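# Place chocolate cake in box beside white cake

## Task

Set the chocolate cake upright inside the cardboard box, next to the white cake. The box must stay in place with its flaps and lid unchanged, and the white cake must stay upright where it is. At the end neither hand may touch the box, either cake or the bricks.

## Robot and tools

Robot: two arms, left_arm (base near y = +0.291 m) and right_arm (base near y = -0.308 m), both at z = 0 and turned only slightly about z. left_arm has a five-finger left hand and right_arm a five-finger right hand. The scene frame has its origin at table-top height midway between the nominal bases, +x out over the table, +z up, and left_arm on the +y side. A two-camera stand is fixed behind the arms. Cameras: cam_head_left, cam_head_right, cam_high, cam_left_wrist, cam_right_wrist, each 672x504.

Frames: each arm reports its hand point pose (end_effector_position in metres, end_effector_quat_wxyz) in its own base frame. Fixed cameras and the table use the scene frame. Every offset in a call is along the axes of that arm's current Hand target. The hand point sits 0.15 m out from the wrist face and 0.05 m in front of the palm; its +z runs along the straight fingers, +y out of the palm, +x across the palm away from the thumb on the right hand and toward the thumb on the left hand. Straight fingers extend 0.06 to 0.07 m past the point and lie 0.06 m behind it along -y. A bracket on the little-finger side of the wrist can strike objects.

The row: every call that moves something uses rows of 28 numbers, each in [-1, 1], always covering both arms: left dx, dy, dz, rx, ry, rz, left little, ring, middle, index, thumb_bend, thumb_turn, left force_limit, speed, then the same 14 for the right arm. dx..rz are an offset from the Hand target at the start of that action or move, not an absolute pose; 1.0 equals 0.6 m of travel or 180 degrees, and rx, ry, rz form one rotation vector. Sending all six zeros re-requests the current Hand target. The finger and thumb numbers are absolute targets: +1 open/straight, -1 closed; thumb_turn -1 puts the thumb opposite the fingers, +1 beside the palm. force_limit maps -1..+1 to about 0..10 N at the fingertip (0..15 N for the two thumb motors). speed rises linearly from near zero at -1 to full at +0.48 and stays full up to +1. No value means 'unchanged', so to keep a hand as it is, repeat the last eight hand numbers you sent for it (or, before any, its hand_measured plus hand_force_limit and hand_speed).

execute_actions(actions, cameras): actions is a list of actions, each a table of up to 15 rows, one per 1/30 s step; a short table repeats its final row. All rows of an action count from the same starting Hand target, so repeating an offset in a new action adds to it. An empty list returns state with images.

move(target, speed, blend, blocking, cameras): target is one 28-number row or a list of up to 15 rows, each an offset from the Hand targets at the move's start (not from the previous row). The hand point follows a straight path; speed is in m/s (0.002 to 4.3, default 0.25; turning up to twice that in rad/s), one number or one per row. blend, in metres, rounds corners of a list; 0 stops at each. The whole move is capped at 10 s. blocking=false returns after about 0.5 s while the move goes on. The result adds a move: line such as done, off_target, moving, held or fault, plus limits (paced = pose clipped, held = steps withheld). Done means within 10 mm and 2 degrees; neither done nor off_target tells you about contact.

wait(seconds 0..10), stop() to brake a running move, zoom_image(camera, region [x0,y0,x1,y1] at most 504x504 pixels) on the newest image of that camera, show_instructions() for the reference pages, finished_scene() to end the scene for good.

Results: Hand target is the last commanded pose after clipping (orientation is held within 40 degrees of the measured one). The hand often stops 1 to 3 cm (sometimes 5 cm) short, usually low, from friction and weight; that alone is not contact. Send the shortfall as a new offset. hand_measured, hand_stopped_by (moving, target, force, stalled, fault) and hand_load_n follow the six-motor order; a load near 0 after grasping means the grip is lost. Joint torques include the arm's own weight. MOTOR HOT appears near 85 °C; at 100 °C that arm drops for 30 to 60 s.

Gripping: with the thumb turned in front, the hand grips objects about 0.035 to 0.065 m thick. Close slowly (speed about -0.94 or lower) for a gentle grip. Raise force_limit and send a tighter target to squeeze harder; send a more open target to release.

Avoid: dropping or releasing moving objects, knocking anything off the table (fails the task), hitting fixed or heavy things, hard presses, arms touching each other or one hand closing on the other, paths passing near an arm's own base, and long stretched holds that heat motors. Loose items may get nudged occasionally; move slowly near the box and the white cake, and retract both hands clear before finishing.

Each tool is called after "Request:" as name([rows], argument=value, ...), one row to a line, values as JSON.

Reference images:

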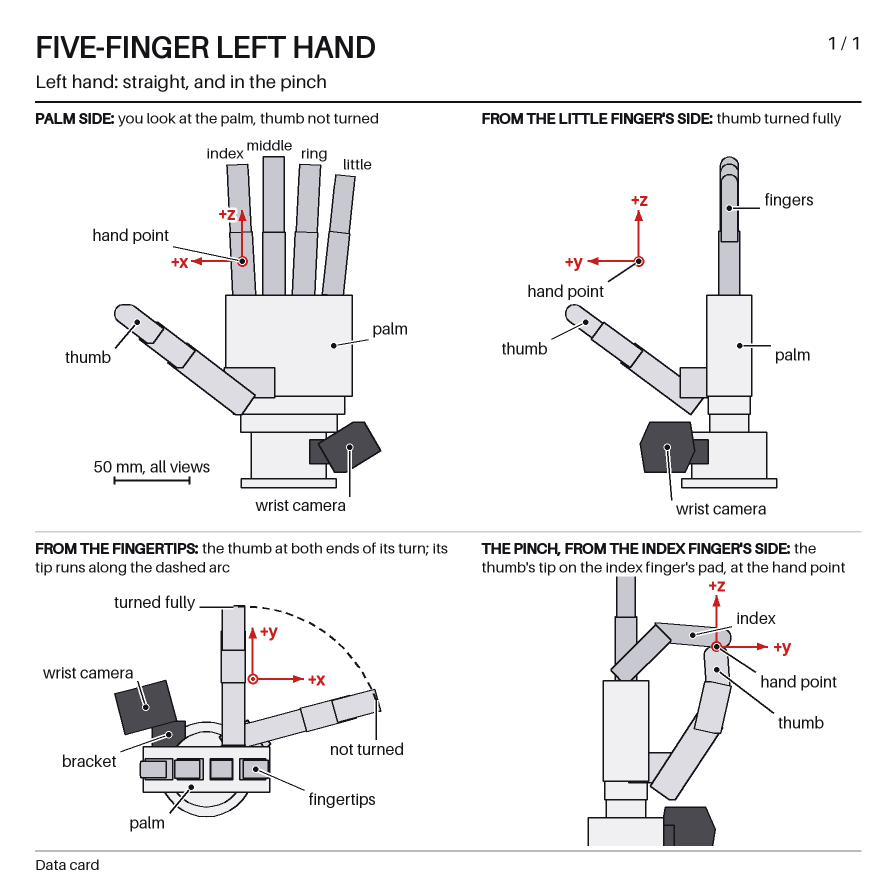

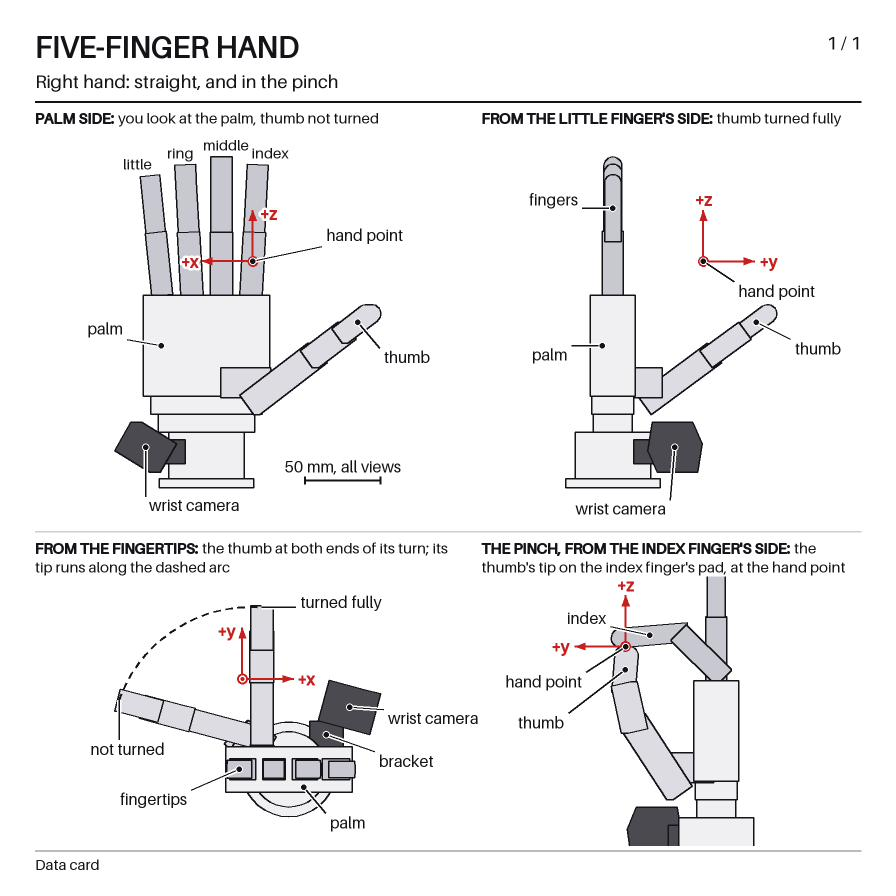

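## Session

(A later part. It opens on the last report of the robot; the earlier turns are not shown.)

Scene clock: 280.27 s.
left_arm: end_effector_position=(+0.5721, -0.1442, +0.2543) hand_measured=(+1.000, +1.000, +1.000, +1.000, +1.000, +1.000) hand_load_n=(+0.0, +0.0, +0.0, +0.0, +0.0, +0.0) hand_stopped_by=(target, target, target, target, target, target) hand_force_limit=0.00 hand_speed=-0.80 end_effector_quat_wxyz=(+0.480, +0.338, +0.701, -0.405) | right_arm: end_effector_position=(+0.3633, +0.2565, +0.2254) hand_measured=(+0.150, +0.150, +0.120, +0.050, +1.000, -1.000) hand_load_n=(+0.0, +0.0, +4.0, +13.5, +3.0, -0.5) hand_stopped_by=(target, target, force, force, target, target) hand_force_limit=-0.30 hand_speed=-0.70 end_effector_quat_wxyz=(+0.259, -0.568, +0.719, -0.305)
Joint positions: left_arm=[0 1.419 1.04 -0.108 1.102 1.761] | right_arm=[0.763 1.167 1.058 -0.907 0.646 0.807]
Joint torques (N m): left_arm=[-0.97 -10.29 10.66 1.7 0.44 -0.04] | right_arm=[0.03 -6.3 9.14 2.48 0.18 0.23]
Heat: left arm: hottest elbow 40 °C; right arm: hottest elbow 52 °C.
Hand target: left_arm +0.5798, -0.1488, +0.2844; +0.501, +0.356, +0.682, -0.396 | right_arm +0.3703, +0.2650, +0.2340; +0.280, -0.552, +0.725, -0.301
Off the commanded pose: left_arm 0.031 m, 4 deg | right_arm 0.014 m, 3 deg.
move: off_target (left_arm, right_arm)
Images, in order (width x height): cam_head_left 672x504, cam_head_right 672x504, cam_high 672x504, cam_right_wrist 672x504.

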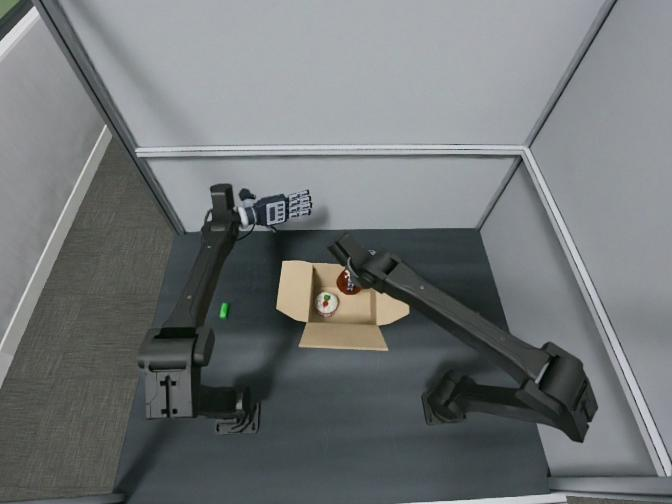

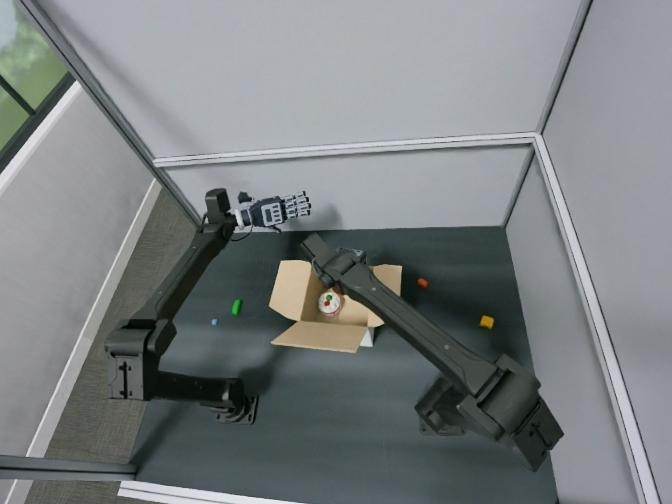

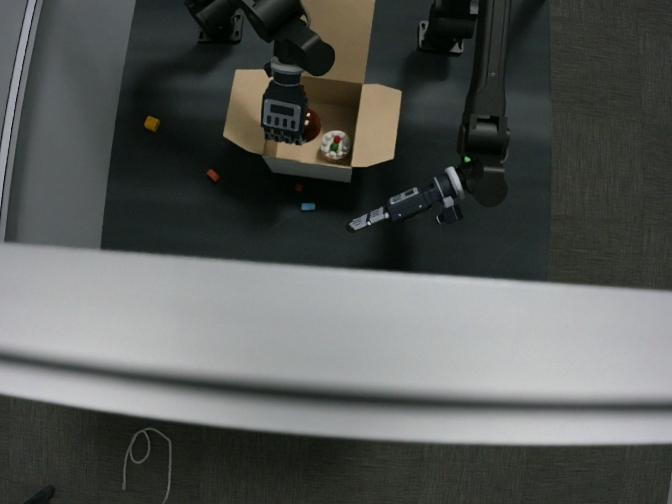

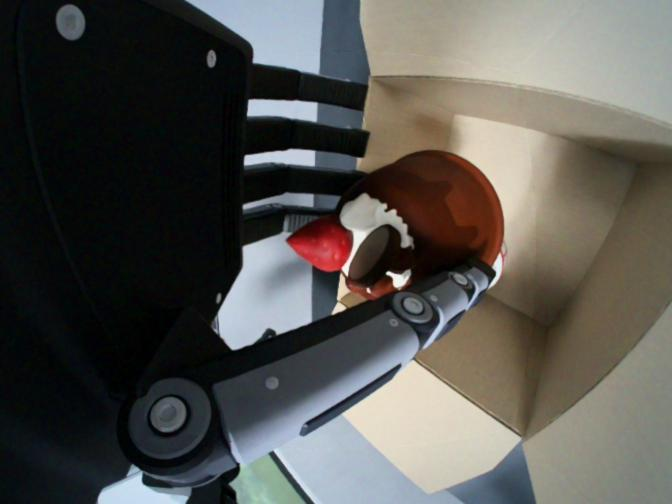

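Request:
move(target=[0,0,0,0,0,0,1,1,1,1,1,1,0,-0.8,0.02,0.0918,0.0827,-0.004,0.0235,0.0153,-0.8,0.15,0.1,-0.2,1,-1,-0.3,-0.5], speed=0.08, cameras=["cam_head_left","cam_head_right","cam_high","cam_right_wrist"])

Request:
zoom_image(camera="cam_high", region=[230, 60, 390, 200])

Request:
zoom_image(camera="cam_head_left", region=[290, 240, 410, 360])

Scene clock: 301.30 s.
left_arm: end_effector_position=(+0.5721, -0.1442, +0.2543) hand_measured=(+1.000, +1.000, +1.000, +1.000, +1.000, +1.000) hand_load_n=(-0.5, +0.0, +0.0, +0.0, +0.0, +0.0) hand_stopped_by=(target, target, target, target, target, target) hand_force_limit=0.00 hand_speed=-0.80 end_effector_quat_wxyz=(+0.480, +0.338, +0.701, -0.405) | right_arm: end_effector_position=(+0.3616, +0.2499, +0.1514) hand_measured=(-0.800, +0.150, +0.120, +0.050, +1.000, -1.000) hand_load_n=(+0.0, +0.0, +4.0, +13.5, +2.5, -0.5) hand_stopped_by=(target, target, force, force, target, target) hand_force_limit=-0.30 hand_speed=-0.50 end_effector_quat_wxyz=(+0.236, -0.541, +0.745, -0.311)
Joint positions: left_arm=[0 1.419 1.04 -0.108 1.102 1.761] | right_arm=[0.766 1.232 0.926 -0.795 0.678 0.913]
Joint torques (N m): left_arm=[-1.2 -9.7 10.7 1.5 0.46 -0.02] | right_arm=[-0.38 -6.42 8.5 2.47 0.59 0.22]
Motor temperatures (°C): left_arm=[29 37 40 28 29 24] | right_arm=[24 33 48 33 29 27]
Heat: left arm: hottest elbow 40 °C; right arm: hottest elbow 48 °C.
Hand target: left_arm +0.5798, -0.1488, +0.2844; +0.501, +0.356, +0.682, -0.396 | right_arm +0.3694, +0.2586, +0.1591; +0.257, -0.525, +0.750, -0.310
Off the commanded pose: left_arm 0.031 m, 4 deg | right_arm 0.014 m, 3 deg.
move: off_target (left_arm, right_arm)
Images, in order (width x height): cam_head_left 672x504, cam_head_right 672x504, cam_high 672x504, cam_right_wrist 672x504.

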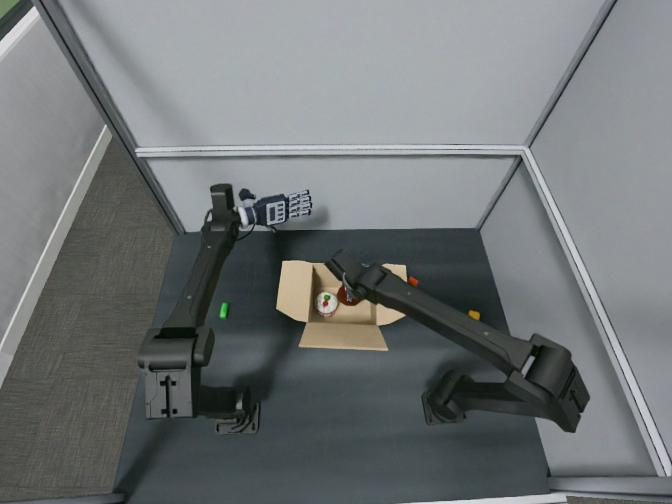

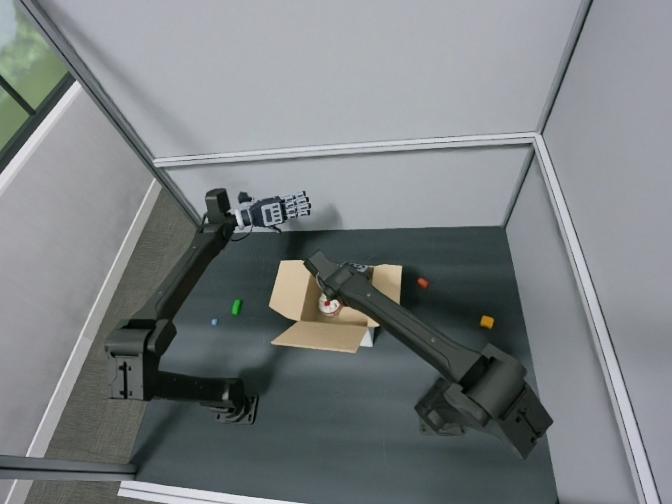

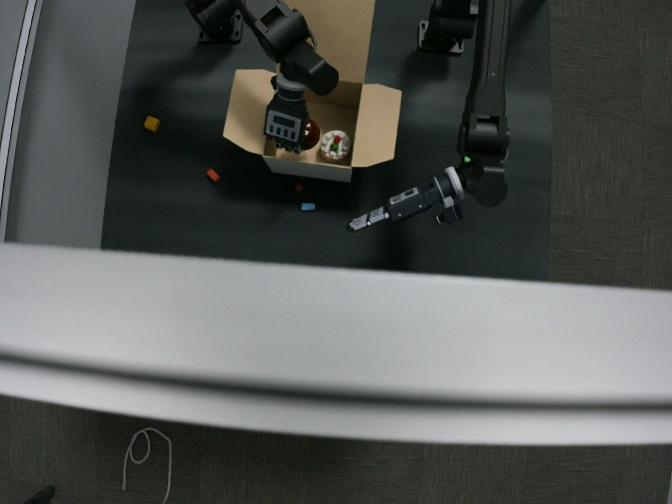

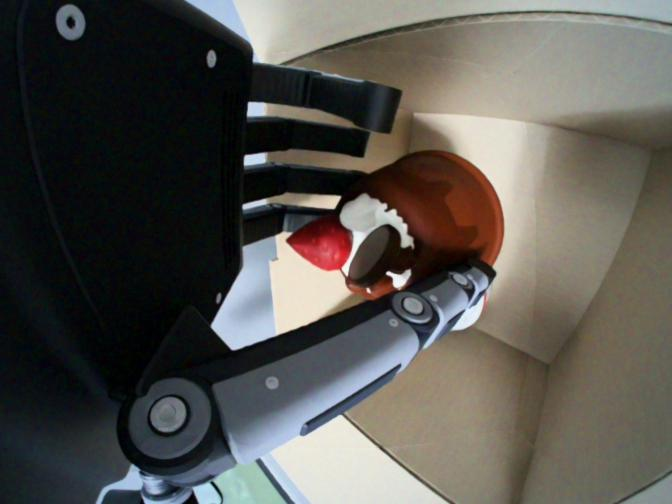

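Scaled by 3.150 from the camera's 672x504 image, which has a finer 960x720 frame.

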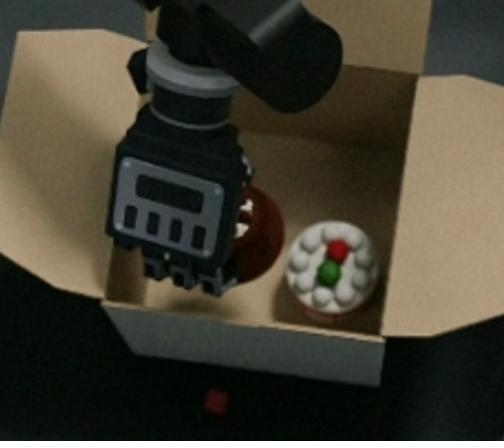

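Scaled by 4.200 from the camera's 672x504 image, which has a finer 960x720 frame.

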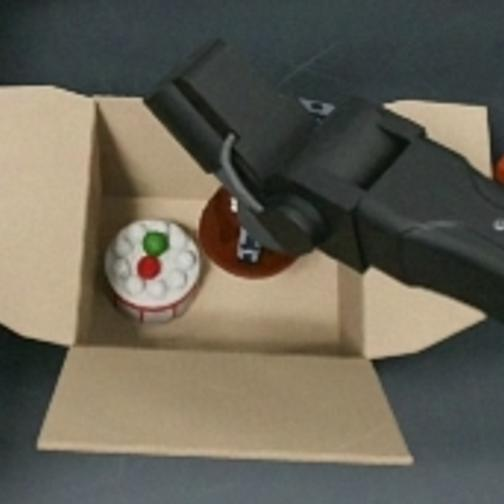

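Request:
move(target=[0,0,0,0,0,0,1,1,1,1,1,1,0,-0.8,0.0055,0.0395,0.0825,0,0,0,-0.8,0.15,0.1,-0.2,1,-1,-0.3,-0.5], speed=0.06, cameras=["cam_head_left","cam_head_right","cam_high","cam_right_wrist"])

Request:
zoom_image(camera="cam_high", region=[230, 60, 390, 200])

Request:
zoom_image(camera="cam_head_left", region=[290, 240, 410, 360])

Scene clock: 312.20 s.
left_arm: end_effector_position=(+0.5721, -0.1442, +0.2543) hand_measured=(+1.000, +1.000, +1.000, +1.000, +1.000, +1.000) hand_load_n=(+0.0, +0.0, +0.0, +0.0, +0.5, +0.0) hand_stopped_by=(target, target, target, target, target, target) hand_force_limit=0.00 hand_speed=-0.80 end_effector_quat_wxyz=(+0.480, +0.338, +0.701, -0.405) | right_arm: end_effector_position=(+0.3756, +0.2544, +0.1045) hand_measured=(-0.800, +0.150, +0.120, +0.050, +1.000, -1.000) hand_load_n=(+0.0, +0.0, +4.0, +13.5, +3.0, -0.5) hand_stopped_by=(target, target, force, force, target, target) hand_force_limit=-0.30 hand_speed=-0.50 end_effector_quat_wxyz=(+0.248, -0.534, +0.749, -0.305)
Joint positions: left_arm=[0 1.419 1.04 -0.108 1.102 1.761] | right_arm=[0.744 1.304 0.848 -0.608 0.661 0.899]
Joint torques (N m): left_arm=[-1.44 -9.93 10.69 1.7 0.46 -0.03] | right_arm=[-2.9 -6.65 8.23 2.55 0.28 -0.1]
Heat: left arm: hottest elbow 41 °C; right arm: hottest elbow 48 °C.
Hand target: left_arm +0.5798, -0.1488, +0.2844; +0.501, +0.356, +0.682, -0.396 | right_arm +0.3887, +0.2519, +0.1081; +0.257, -0.525, +0.750, -0.310
Off the commanded pose: left_arm 0.031 m, 4 deg | right_arm 0.014 m, 2 deg.
move: off_target (left_arm, right_arm)
Images, in order (width x height): cam_head_left 672x504, cam_head_right 672x504, cam_high 672x504, cam_right_wrist 672x504.

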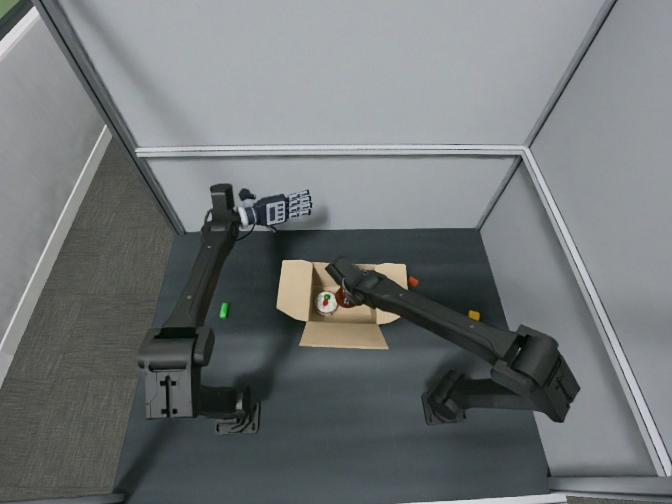

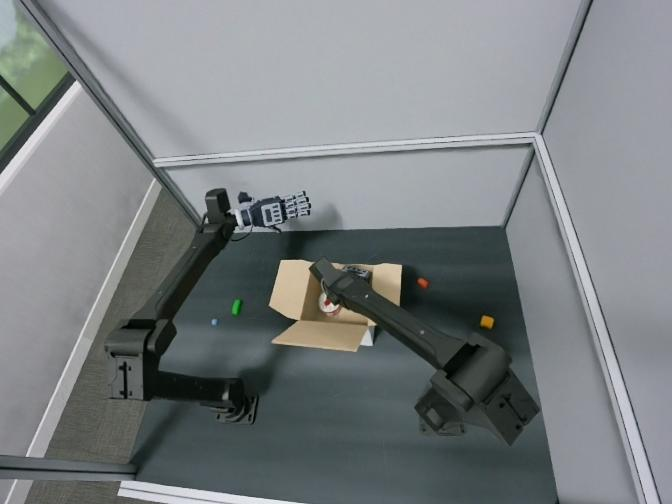

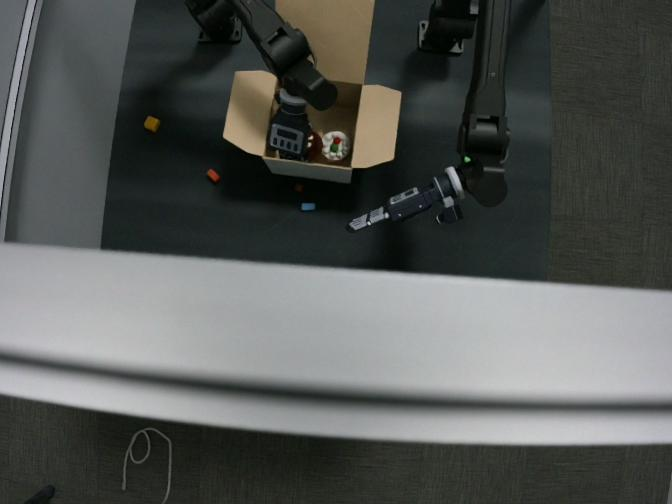

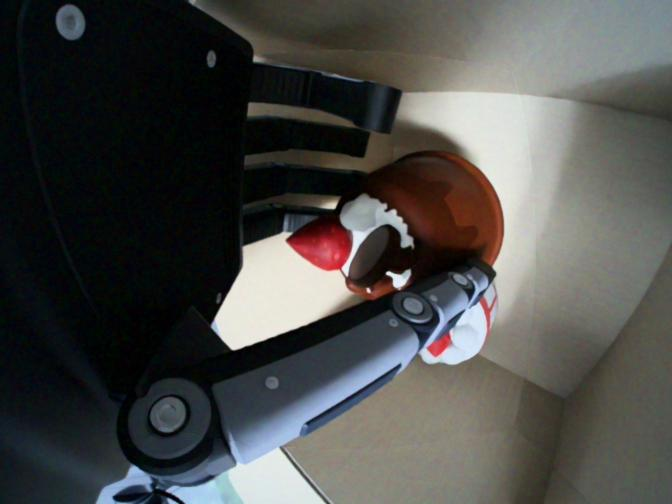

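Scaled by 3.150 from the camera's 672x504 image, which has a finer 960x720 frame.

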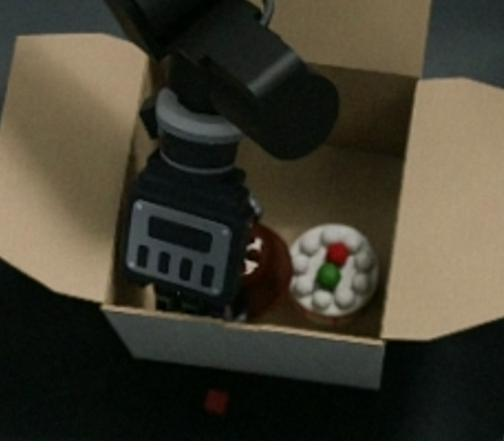

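Scaled by 4.200 from the camera's 672x504 image, which has a finer 960x720 frame.

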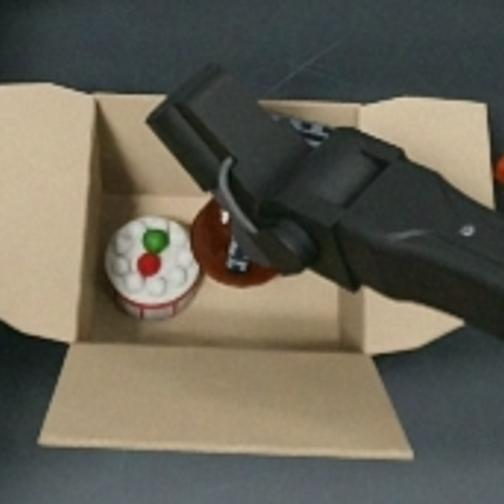

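Request:
zoom_image(camera="cam_high", region=[255, 70, 355, 170])

Request:
zoom_image(camera="cam_head_left", region=[270, 250, 420, 355])

Request:
zoom_image(camera="cam_head_right", region=[260, 240, 420, 370])

Request:
zoom_image(camera="cam_right_wrist", region=[180, 0, 672, 504])

Scaled by 5.040 from the camera's 672x504 image, which has a finer 960x720 frame.

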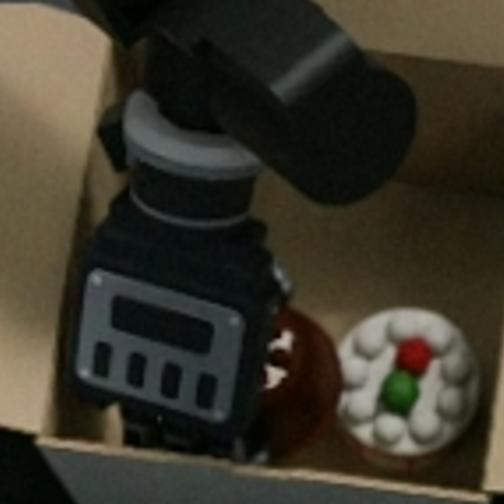

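Scaled by 3.360 from the camera's 672x504 image, which has a finer 960x720 frame.

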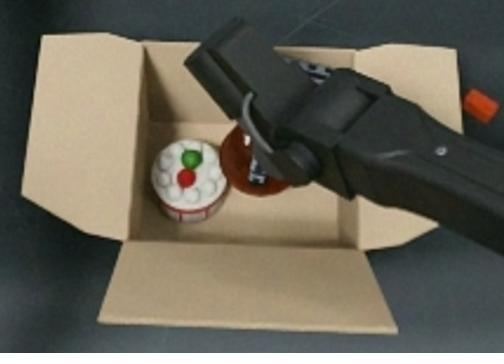

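Scaled by 3.150 from the camera's 672x504 image, which has a finer 960x720 frame.

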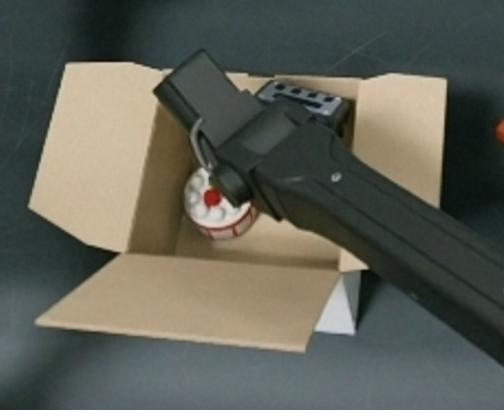

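Scaled by 1.000.

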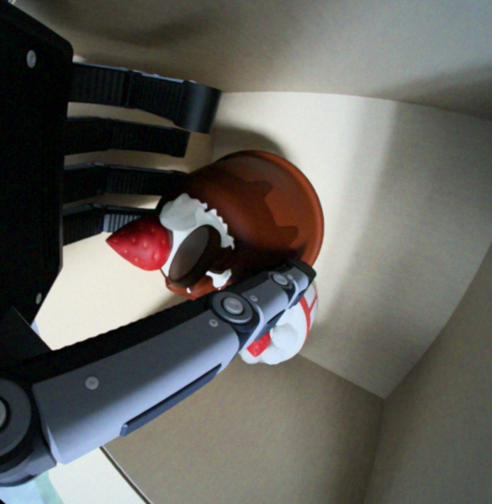

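Request:
move(target=[0,0,0,0,0,0,1,1,1,1,1,1,0,-0.8,0.0117,0.0287,-0.0322,0.0023,0.035,0.0192,-0.8,0.15,0.1,-0.2,1,-1,-0.3,-0.5], speed=0.05, cameras=["cam_head_left","cam_high","cam_right_wrist"])

Request:
zoom_image(camera="cam_high", region=[255, 70, 355, 170])

Request:
zoom_image(camera="cam_head_left", region=[290, 240, 410, 360])

Scene clock: 349.07 s.
left_arm: end_effector_position=(+0.5721, -0.1442, +0.2543) hand_measured=(+1.000, +1.000, +1.000, +1.000, +1.000, +1.000) hand_load_n=(+0.0, +0.0, +0.0, +0.0, +0.0, +0.0) hand_stopped_by=(target, target, target, target, target, target) hand_force_limit=0.00 hand_speed=-0.80 end_effector_quat_wxyz=(+0.480, +0.338, +0.701, -0.405) | right_arm: end_effector_position=(+0.3506, +0.2426, +0.0933) hand_measured=(-0.800, +0.150, +0.120, +0.050, +1.000, -1.000) hand_load_n=(+0.0, +0.0, +4.0, +14.0, +2.5, -0.5) hand_stopped_by=(target, target, force, force, target, target) hand_force_limit=-0.30 hand_speed=-0.50 end_effector_quat_wxyz=(+0.210, -0.499, +0.772, -0.333)
Joint positions: left_arm=[0 1.419 1.04 -0.108 1.102 1.761] | right_arm=[0.804 1.318 0.848 -0.771 0.754 1.095]
Joint torques (N m): left_arm=[-0.85 -10.17 10.58 1.72 0.48 -0.01] | right_arm=[0.09 -6.42 10.22 0.73 0.69 0.22]
Heat: left arm: hottest elbow 41 °C; right arm: hottest elbow 46 °C.
Hand target: left_arm +0.5798, -0.1488, +0.2844; +0.501, +0.356, +0.682, -0.396 | right_arm +0.3619, +0.2534, +0.1081; +0.227, -0.483, +0.777, -0.333
Off the commanded pose: left_arm 0.031 m, 4 deg | right_arm 0.022 m, 3 deg.
move: off_target (left_arm, right_arm)
Images, in order (width x height): cam_head_left 672x504, cam_high 672x504, cam_right_wrist 672x504.

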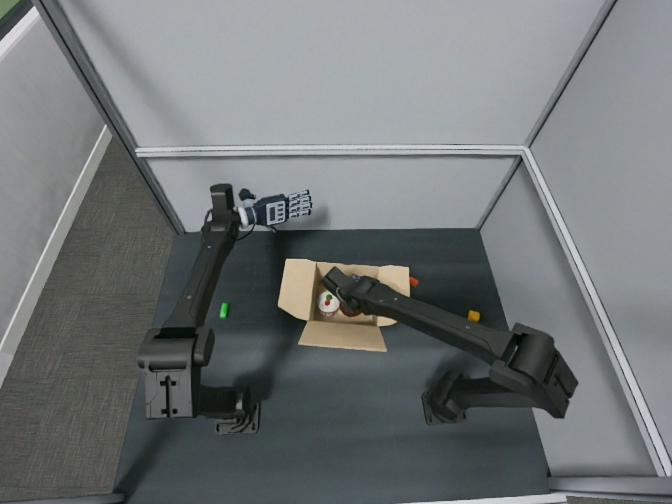

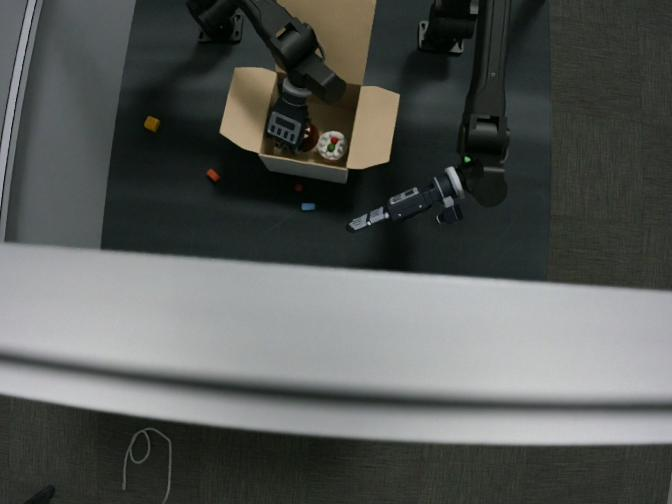

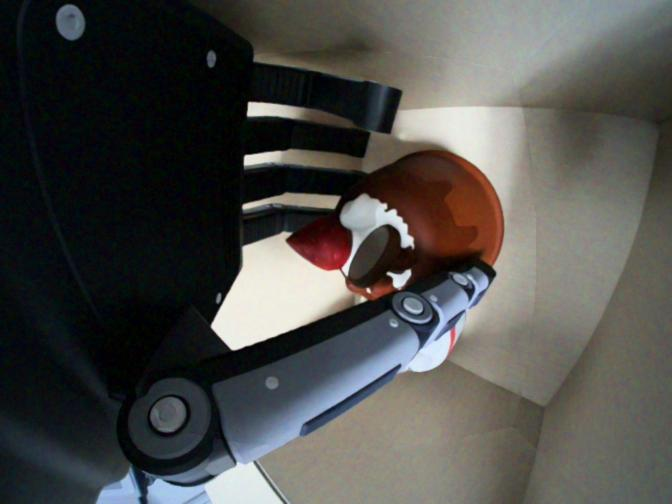

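Scaled by 5.040 from the camera's 672x504 image, which has a finer 960x720 frame.

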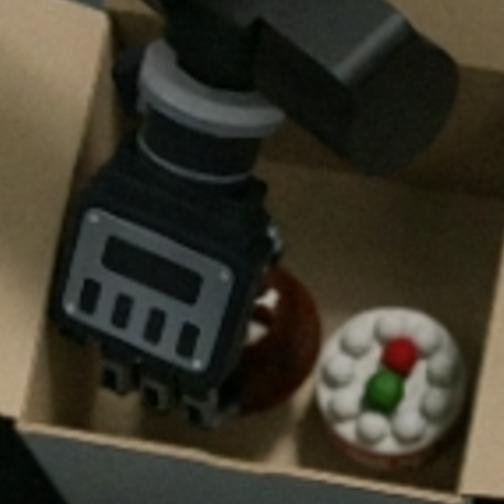

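Scaled by 4.200 from the camera's 672x504 image, which has a finer 960x720 frame.

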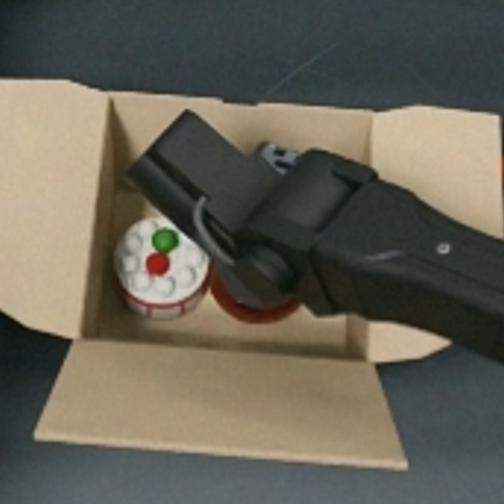

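Request:
move(target=[0,0,0,0,0,0,1,1,1,1,1,1,0,-0.8,0.0018,0.043,0.0393,0,0,0,-0.8,0.15,0.1,-0.2,1,-1,-0.3,-0.5], speed=0.05, cameras=["cam_head_left","cam_high","cam_right_wrist"])

Request:
zoom_image(camera="cam_high", region=[255, 70, 355, 170])

Request:
zoom_image(camera="cam_head_left", region=[290, 240, 410, 360])

Scene clock: 364.63 s.
left_arm: end_effector_position=(+0.5721, -0.1442, +0.2543) hand_measured=(+1.000, +1.000, +1.000, +1.000, +1.000, +1.000) hand_load_n=(+0.0, +0.0, +0.0, +0.0, +0.0, +0.0) hand_stopped_by=(target, target, target, target, target, target) hand_force_limit=0.00 hand_speed=-0.80 end_effector_quat_wxyz=(+0.480, +0.338, +0.701, -0.405) | right_arm: end_effector_position=(+0.3556, +0.2442, +0.0682) hand_measured=(-0.800, +0.150, +0.120, +0.050, +1.000, -1.000) hand_load_n=(+0.0, +0.0, +4.5, +13.5, +2.5, -0.5) hand_stopped_by=(target, target, force, force, target, target) hand_force_limit=-0.30 hand_speed=-0.50 end_effector_quat_wxyz=(+0.208, -0.496, +0.773, -0.336)
Joint positions: left_arm=[0 1.419 1.04 -0.108 1.102 1.761] | right_arm=[0.8 1.371 0.823 -0.697 0.758 1.099]
Joint torques (N m): left_arm=[-1.14 -10.17 10.5 1.73 0.45 -0.03] | right_arm=[0.21 -6.95 7.5 1.96 0.6 0.25]
Heat: left arm: hottest elbow 41 °C; right arm: hottest elbow 47 °C.
Hand target: left_arm +0.5798, -0.1488, +0.2844; +0.501, +0.356, +0.682, -0.396 | right_arm +0.3619, +0.2534, +0.0731; +0.227, -0.483, +0.777, -0.333
Off the commanded pose: left_arm 0.031 m, 4 deg | right_arm 0.012 m, 3 deg.
move: off_target (left_arm, right_arm)
Images, in order (width x height): cam_head_left 672x504, cam_high 672x504, cam_right_wrist 672x504.

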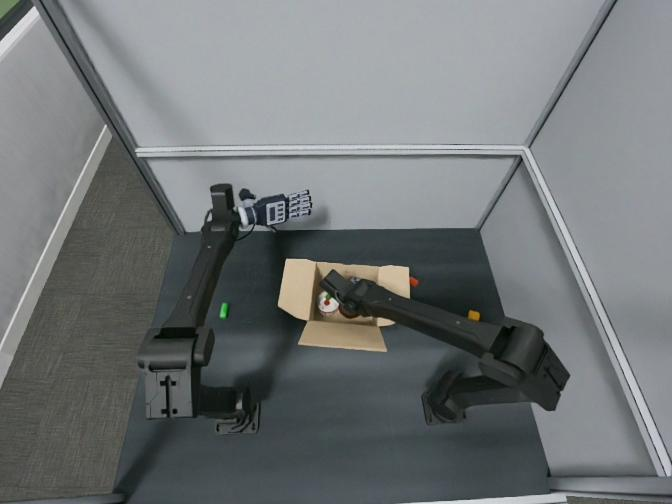

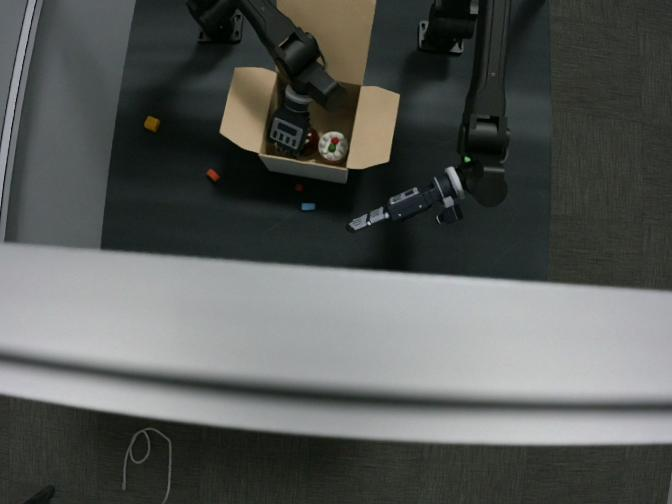

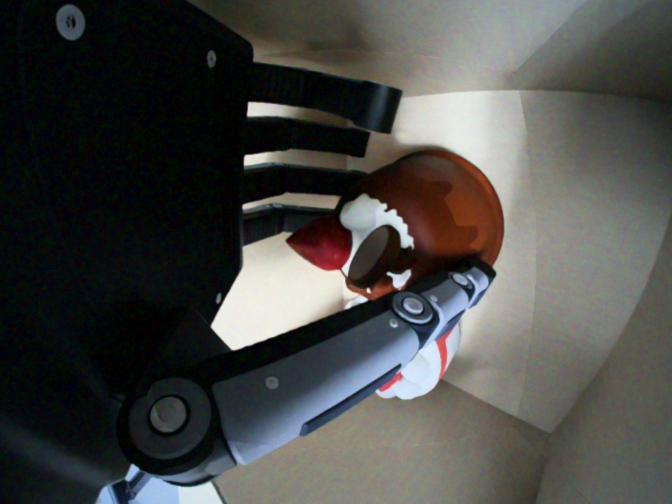

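Scaled by 5.040 from the camera's 672x504 image, which has a finer 960x720 frame.

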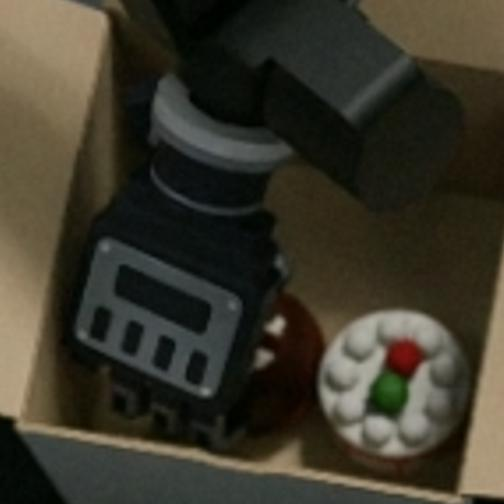

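Scaled by 4.200 from the camera's 672x504 image, which has a finer 960x720 frame.

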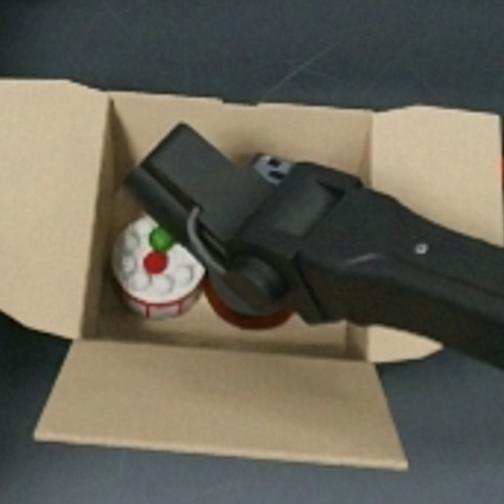

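Request:
move(target=[0,0,0,0,0,0,1,1,1,1,1,1,0,-0.8,0.0098,0.0177,0.0222,0,0,0,-0.8,0.15,0.1,-0.2,1,-1,-0.3,-0.5], speed=0.04, cameras=["cam_head_left","cam_high","cam_right_wrist"])

Request:
zoom_image(camera="cam_high", region=[255, 70, 355, 170])

Request:
zoom_image(camera="cam_head_left", region=[290, 240, 410, 360])

Scene clock: 370.60 s.
left_arm: end_effector_position=(+0.5721, -0.1442, +0.2543) hand_measured=(+1.000, +1.000, +1.000, +1.000, +1.000, +1.000) hand_load_n=(+0.5, +0.0, +0.0, +0.0, +0.0, +0.0) hand_stopped_by=(target, target, target, target, target, target) hand_force_limit=0.00 hand_speed=-0.80 end_effector_quat_wxyz=(+0.480, +0.338, +0.701, -0.405) | right_arm: end_effector_position=(+0.3534, +0.2437, +0.0531) hand_measured=(-0.800, +0.150, +0.120, +0.050, +1.000, -1.000) hand_load_n=(+0.0, +0.0, +4.5, +13.5, +3.0, -0.5) hand_stopped_by=(target, target, force, force, target, target) hand_force_limit=-0.30 hand_speed=-0.50 end_effector_quat_wxyz=(+0.214, -0.495, +0.773, -0.334)
Joint positions: left_arm=[0 1.419 1.04 -0.108 1.102 1.761] | right_arm=[0.803 1.385 0.786 -0.634 0.758 1.099]
Joint torques (N m): left_arm=[-0.73 -9.88 10.65 1.68 0.46 -0.02] | right_arm=[-1.9 -7.06 7.19 1.76 0.46 0.12]
Heat: left arm: hottest elbow 41 °C; right arm: hottest elbow 46 °C.
Hand target: left_arm +0.5798, -0.1488, +0.2844; +0.501, +0.356, +0.682, -0.396 | right_arm +0.3619, +0.2474, +0.0561; +0.227, -0.483, +0.777, -0.333
Off the commanded pose: left_arm 0.031 m, 4 deg | right_arm 0.010 m, 2 deg.
move: off_target (left_arm)
Images, in order (width x height): cam_head_left 672x504, cam_high 672x504, cam_right_wrist 672x504.

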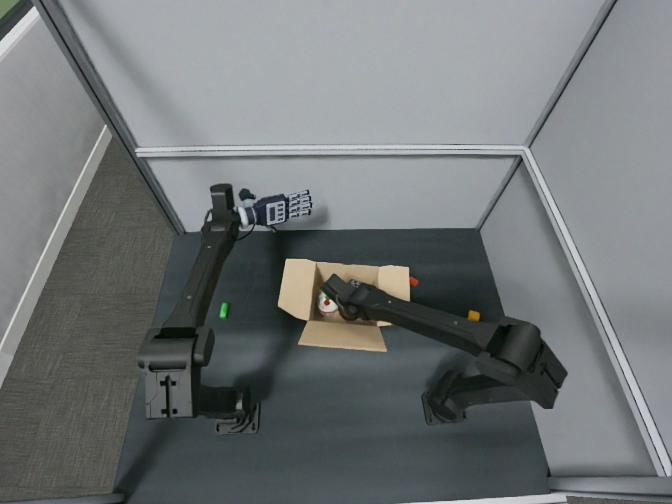

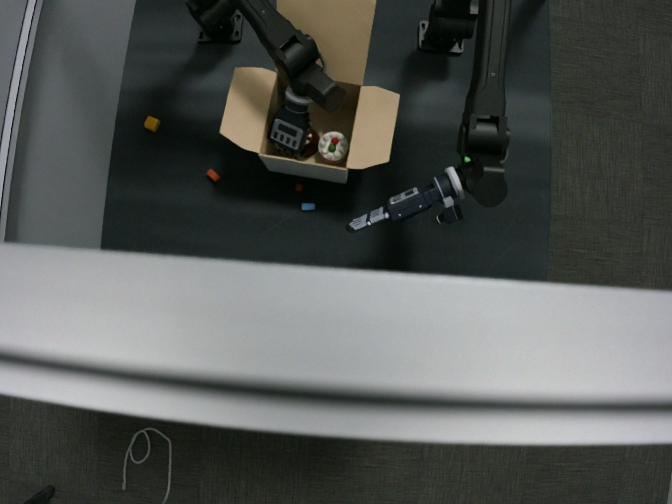

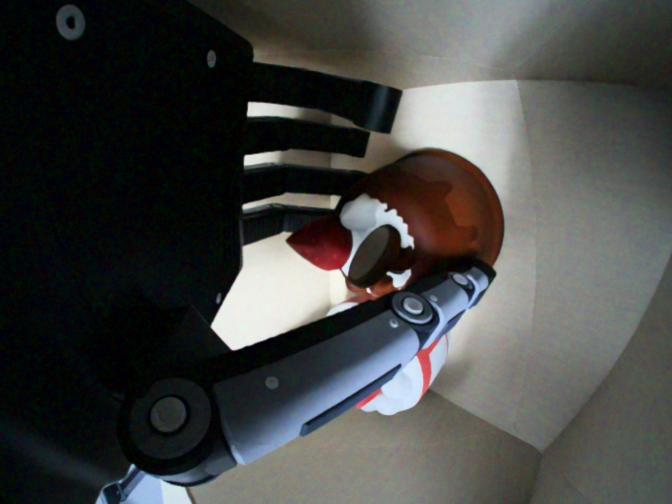

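Scaled by 5.040 from the camera's 672x504 image, which has a finer 960x720 frame.

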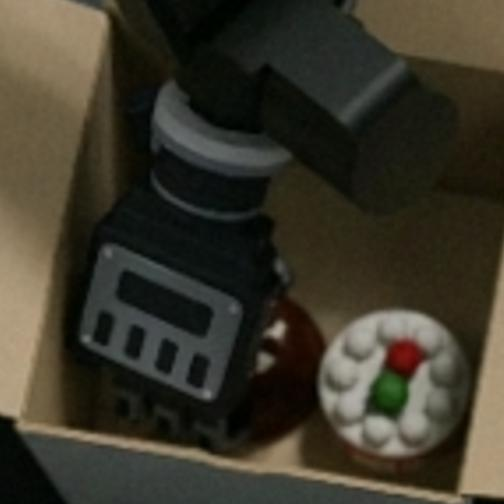

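Scaled by 4.200 from the camera's 672x504 image, which has a finer 960x720 frame.

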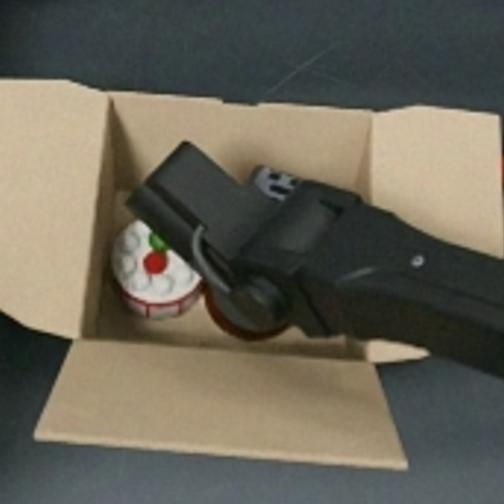

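Request:
move(target=[0,0,0,0,0,0,1,1,1,1,1,1,0,-0.8,0.0005,0.0098,0.009,0,0,0,-0.8,0.15,0.1,-0.2,1,-1,-0.3,-0.5], speed=0.04, cameras=["cam_head_left","cam_high","cam_right_wrist"])

Request:
zoom_image(camera="cam_right_wrist", region=[230, 80, 560, 440])

Scene clock: 374.27 s.
left_arm: end_effector_position=(+0.5721, -0.1442, +0.2543) hand_measured=(+1.000, +1.000, +1.000, +1.000, +1.000, +1.000) hand_load_n=(+0.0, +0.0, +0.0, +0.0, +0.0, +0.0) hand_stopped_by=(target, target, target, target, target, target) hand_force_limit=0.00 hand_speed=-0.80 end_effector_quat_wxyz=(+0.480, +0.338, +0.701, -0.405) | right_arm: end_effector_position=(+0.3541, +0.2454, +0.0499) hand_measured=(-0.800, +0.150, +0.120, +0.050, +1.000, -1.000) hand_load_n=(+0.0, +0.0, +4.0, +13.0, +3.0, -2.0) hand_stopped_by=(target, target, force, force, target, target) hand_force_limit=-0.30 hand_speed=-0.50 end_effector_quat_wxyz=(+0.217, -0.494, +0.773, -0.333)
Joint positions: left_arm=[0 1.419 1.04 -0.108 1.102 1.761] | right_arm=[0.804 1.391 0.78 -0.614 0.758 1.099]
Joint torques (N m): left_arm=[-1.61 -9.7 10.56 1.69 0.47 -0.03] | right_arm=[-1.2 -6.36 6.75 2.28 0.47 0.09]
Heat: left arm: hottest elbow 41 °C; right arm: hottest elbow 46 °C.
Hand target: left_arm +0.5798, -0.1488, +0.2844; +0.501, +0.356, +0.682, -0.396 | right_arm +0.3619, +0.2474, +0.0481; +0.227, -0.483, +0.777, -0.333
Off the commanded pose: left_arm 0.031 m, 4 deg | right_arm 0.008 m, 2 deg.
move: off_target (left_arm)
Images, in order (width x height): cam_head_left 672x504, cam_high 672x504, cam_right_wrist 672x504.

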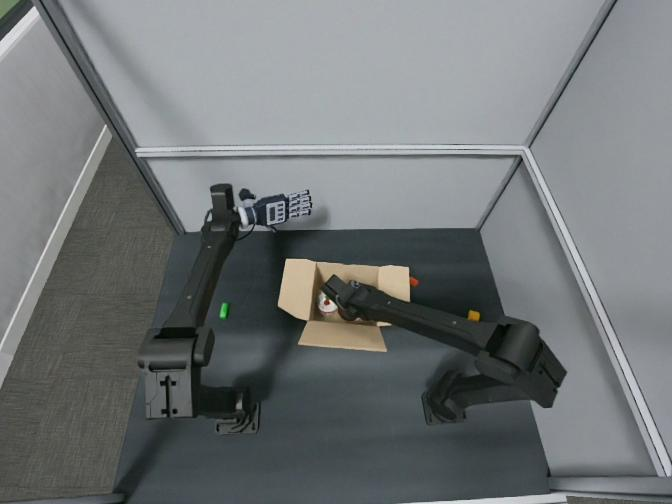

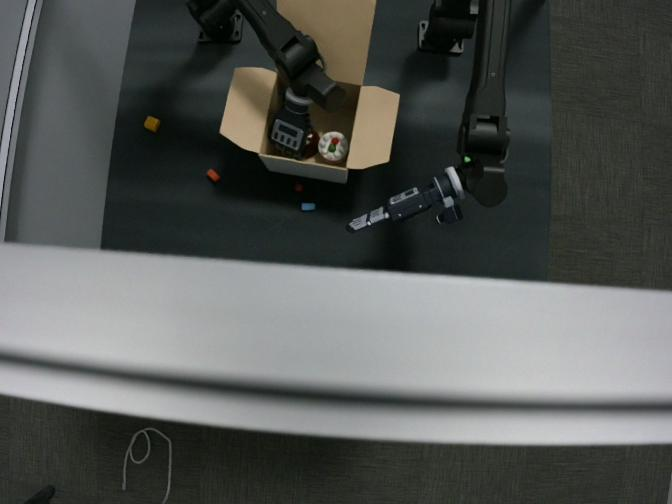

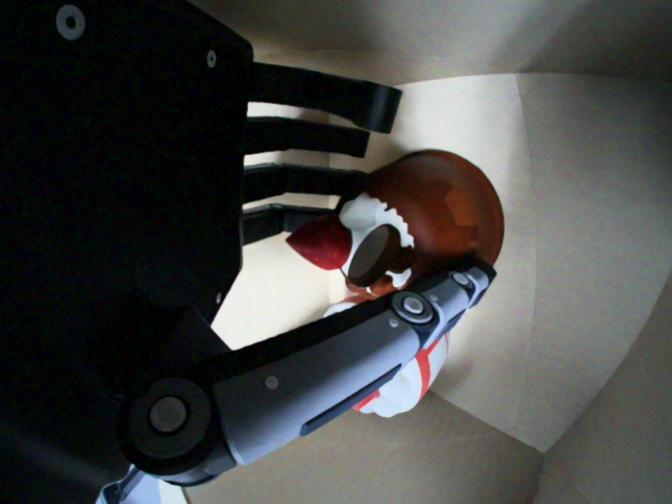

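Scaled by 1.400 from the camera's 672x504 image, which has a finer 960x720 frame.

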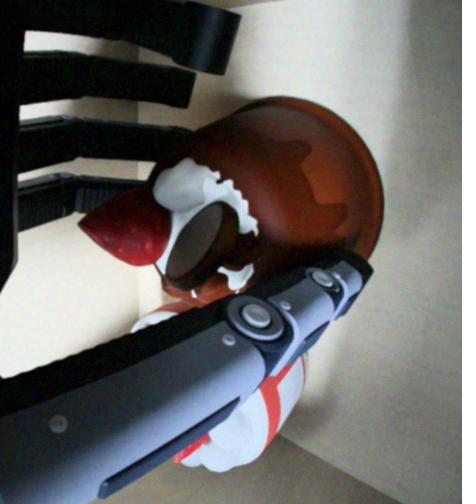

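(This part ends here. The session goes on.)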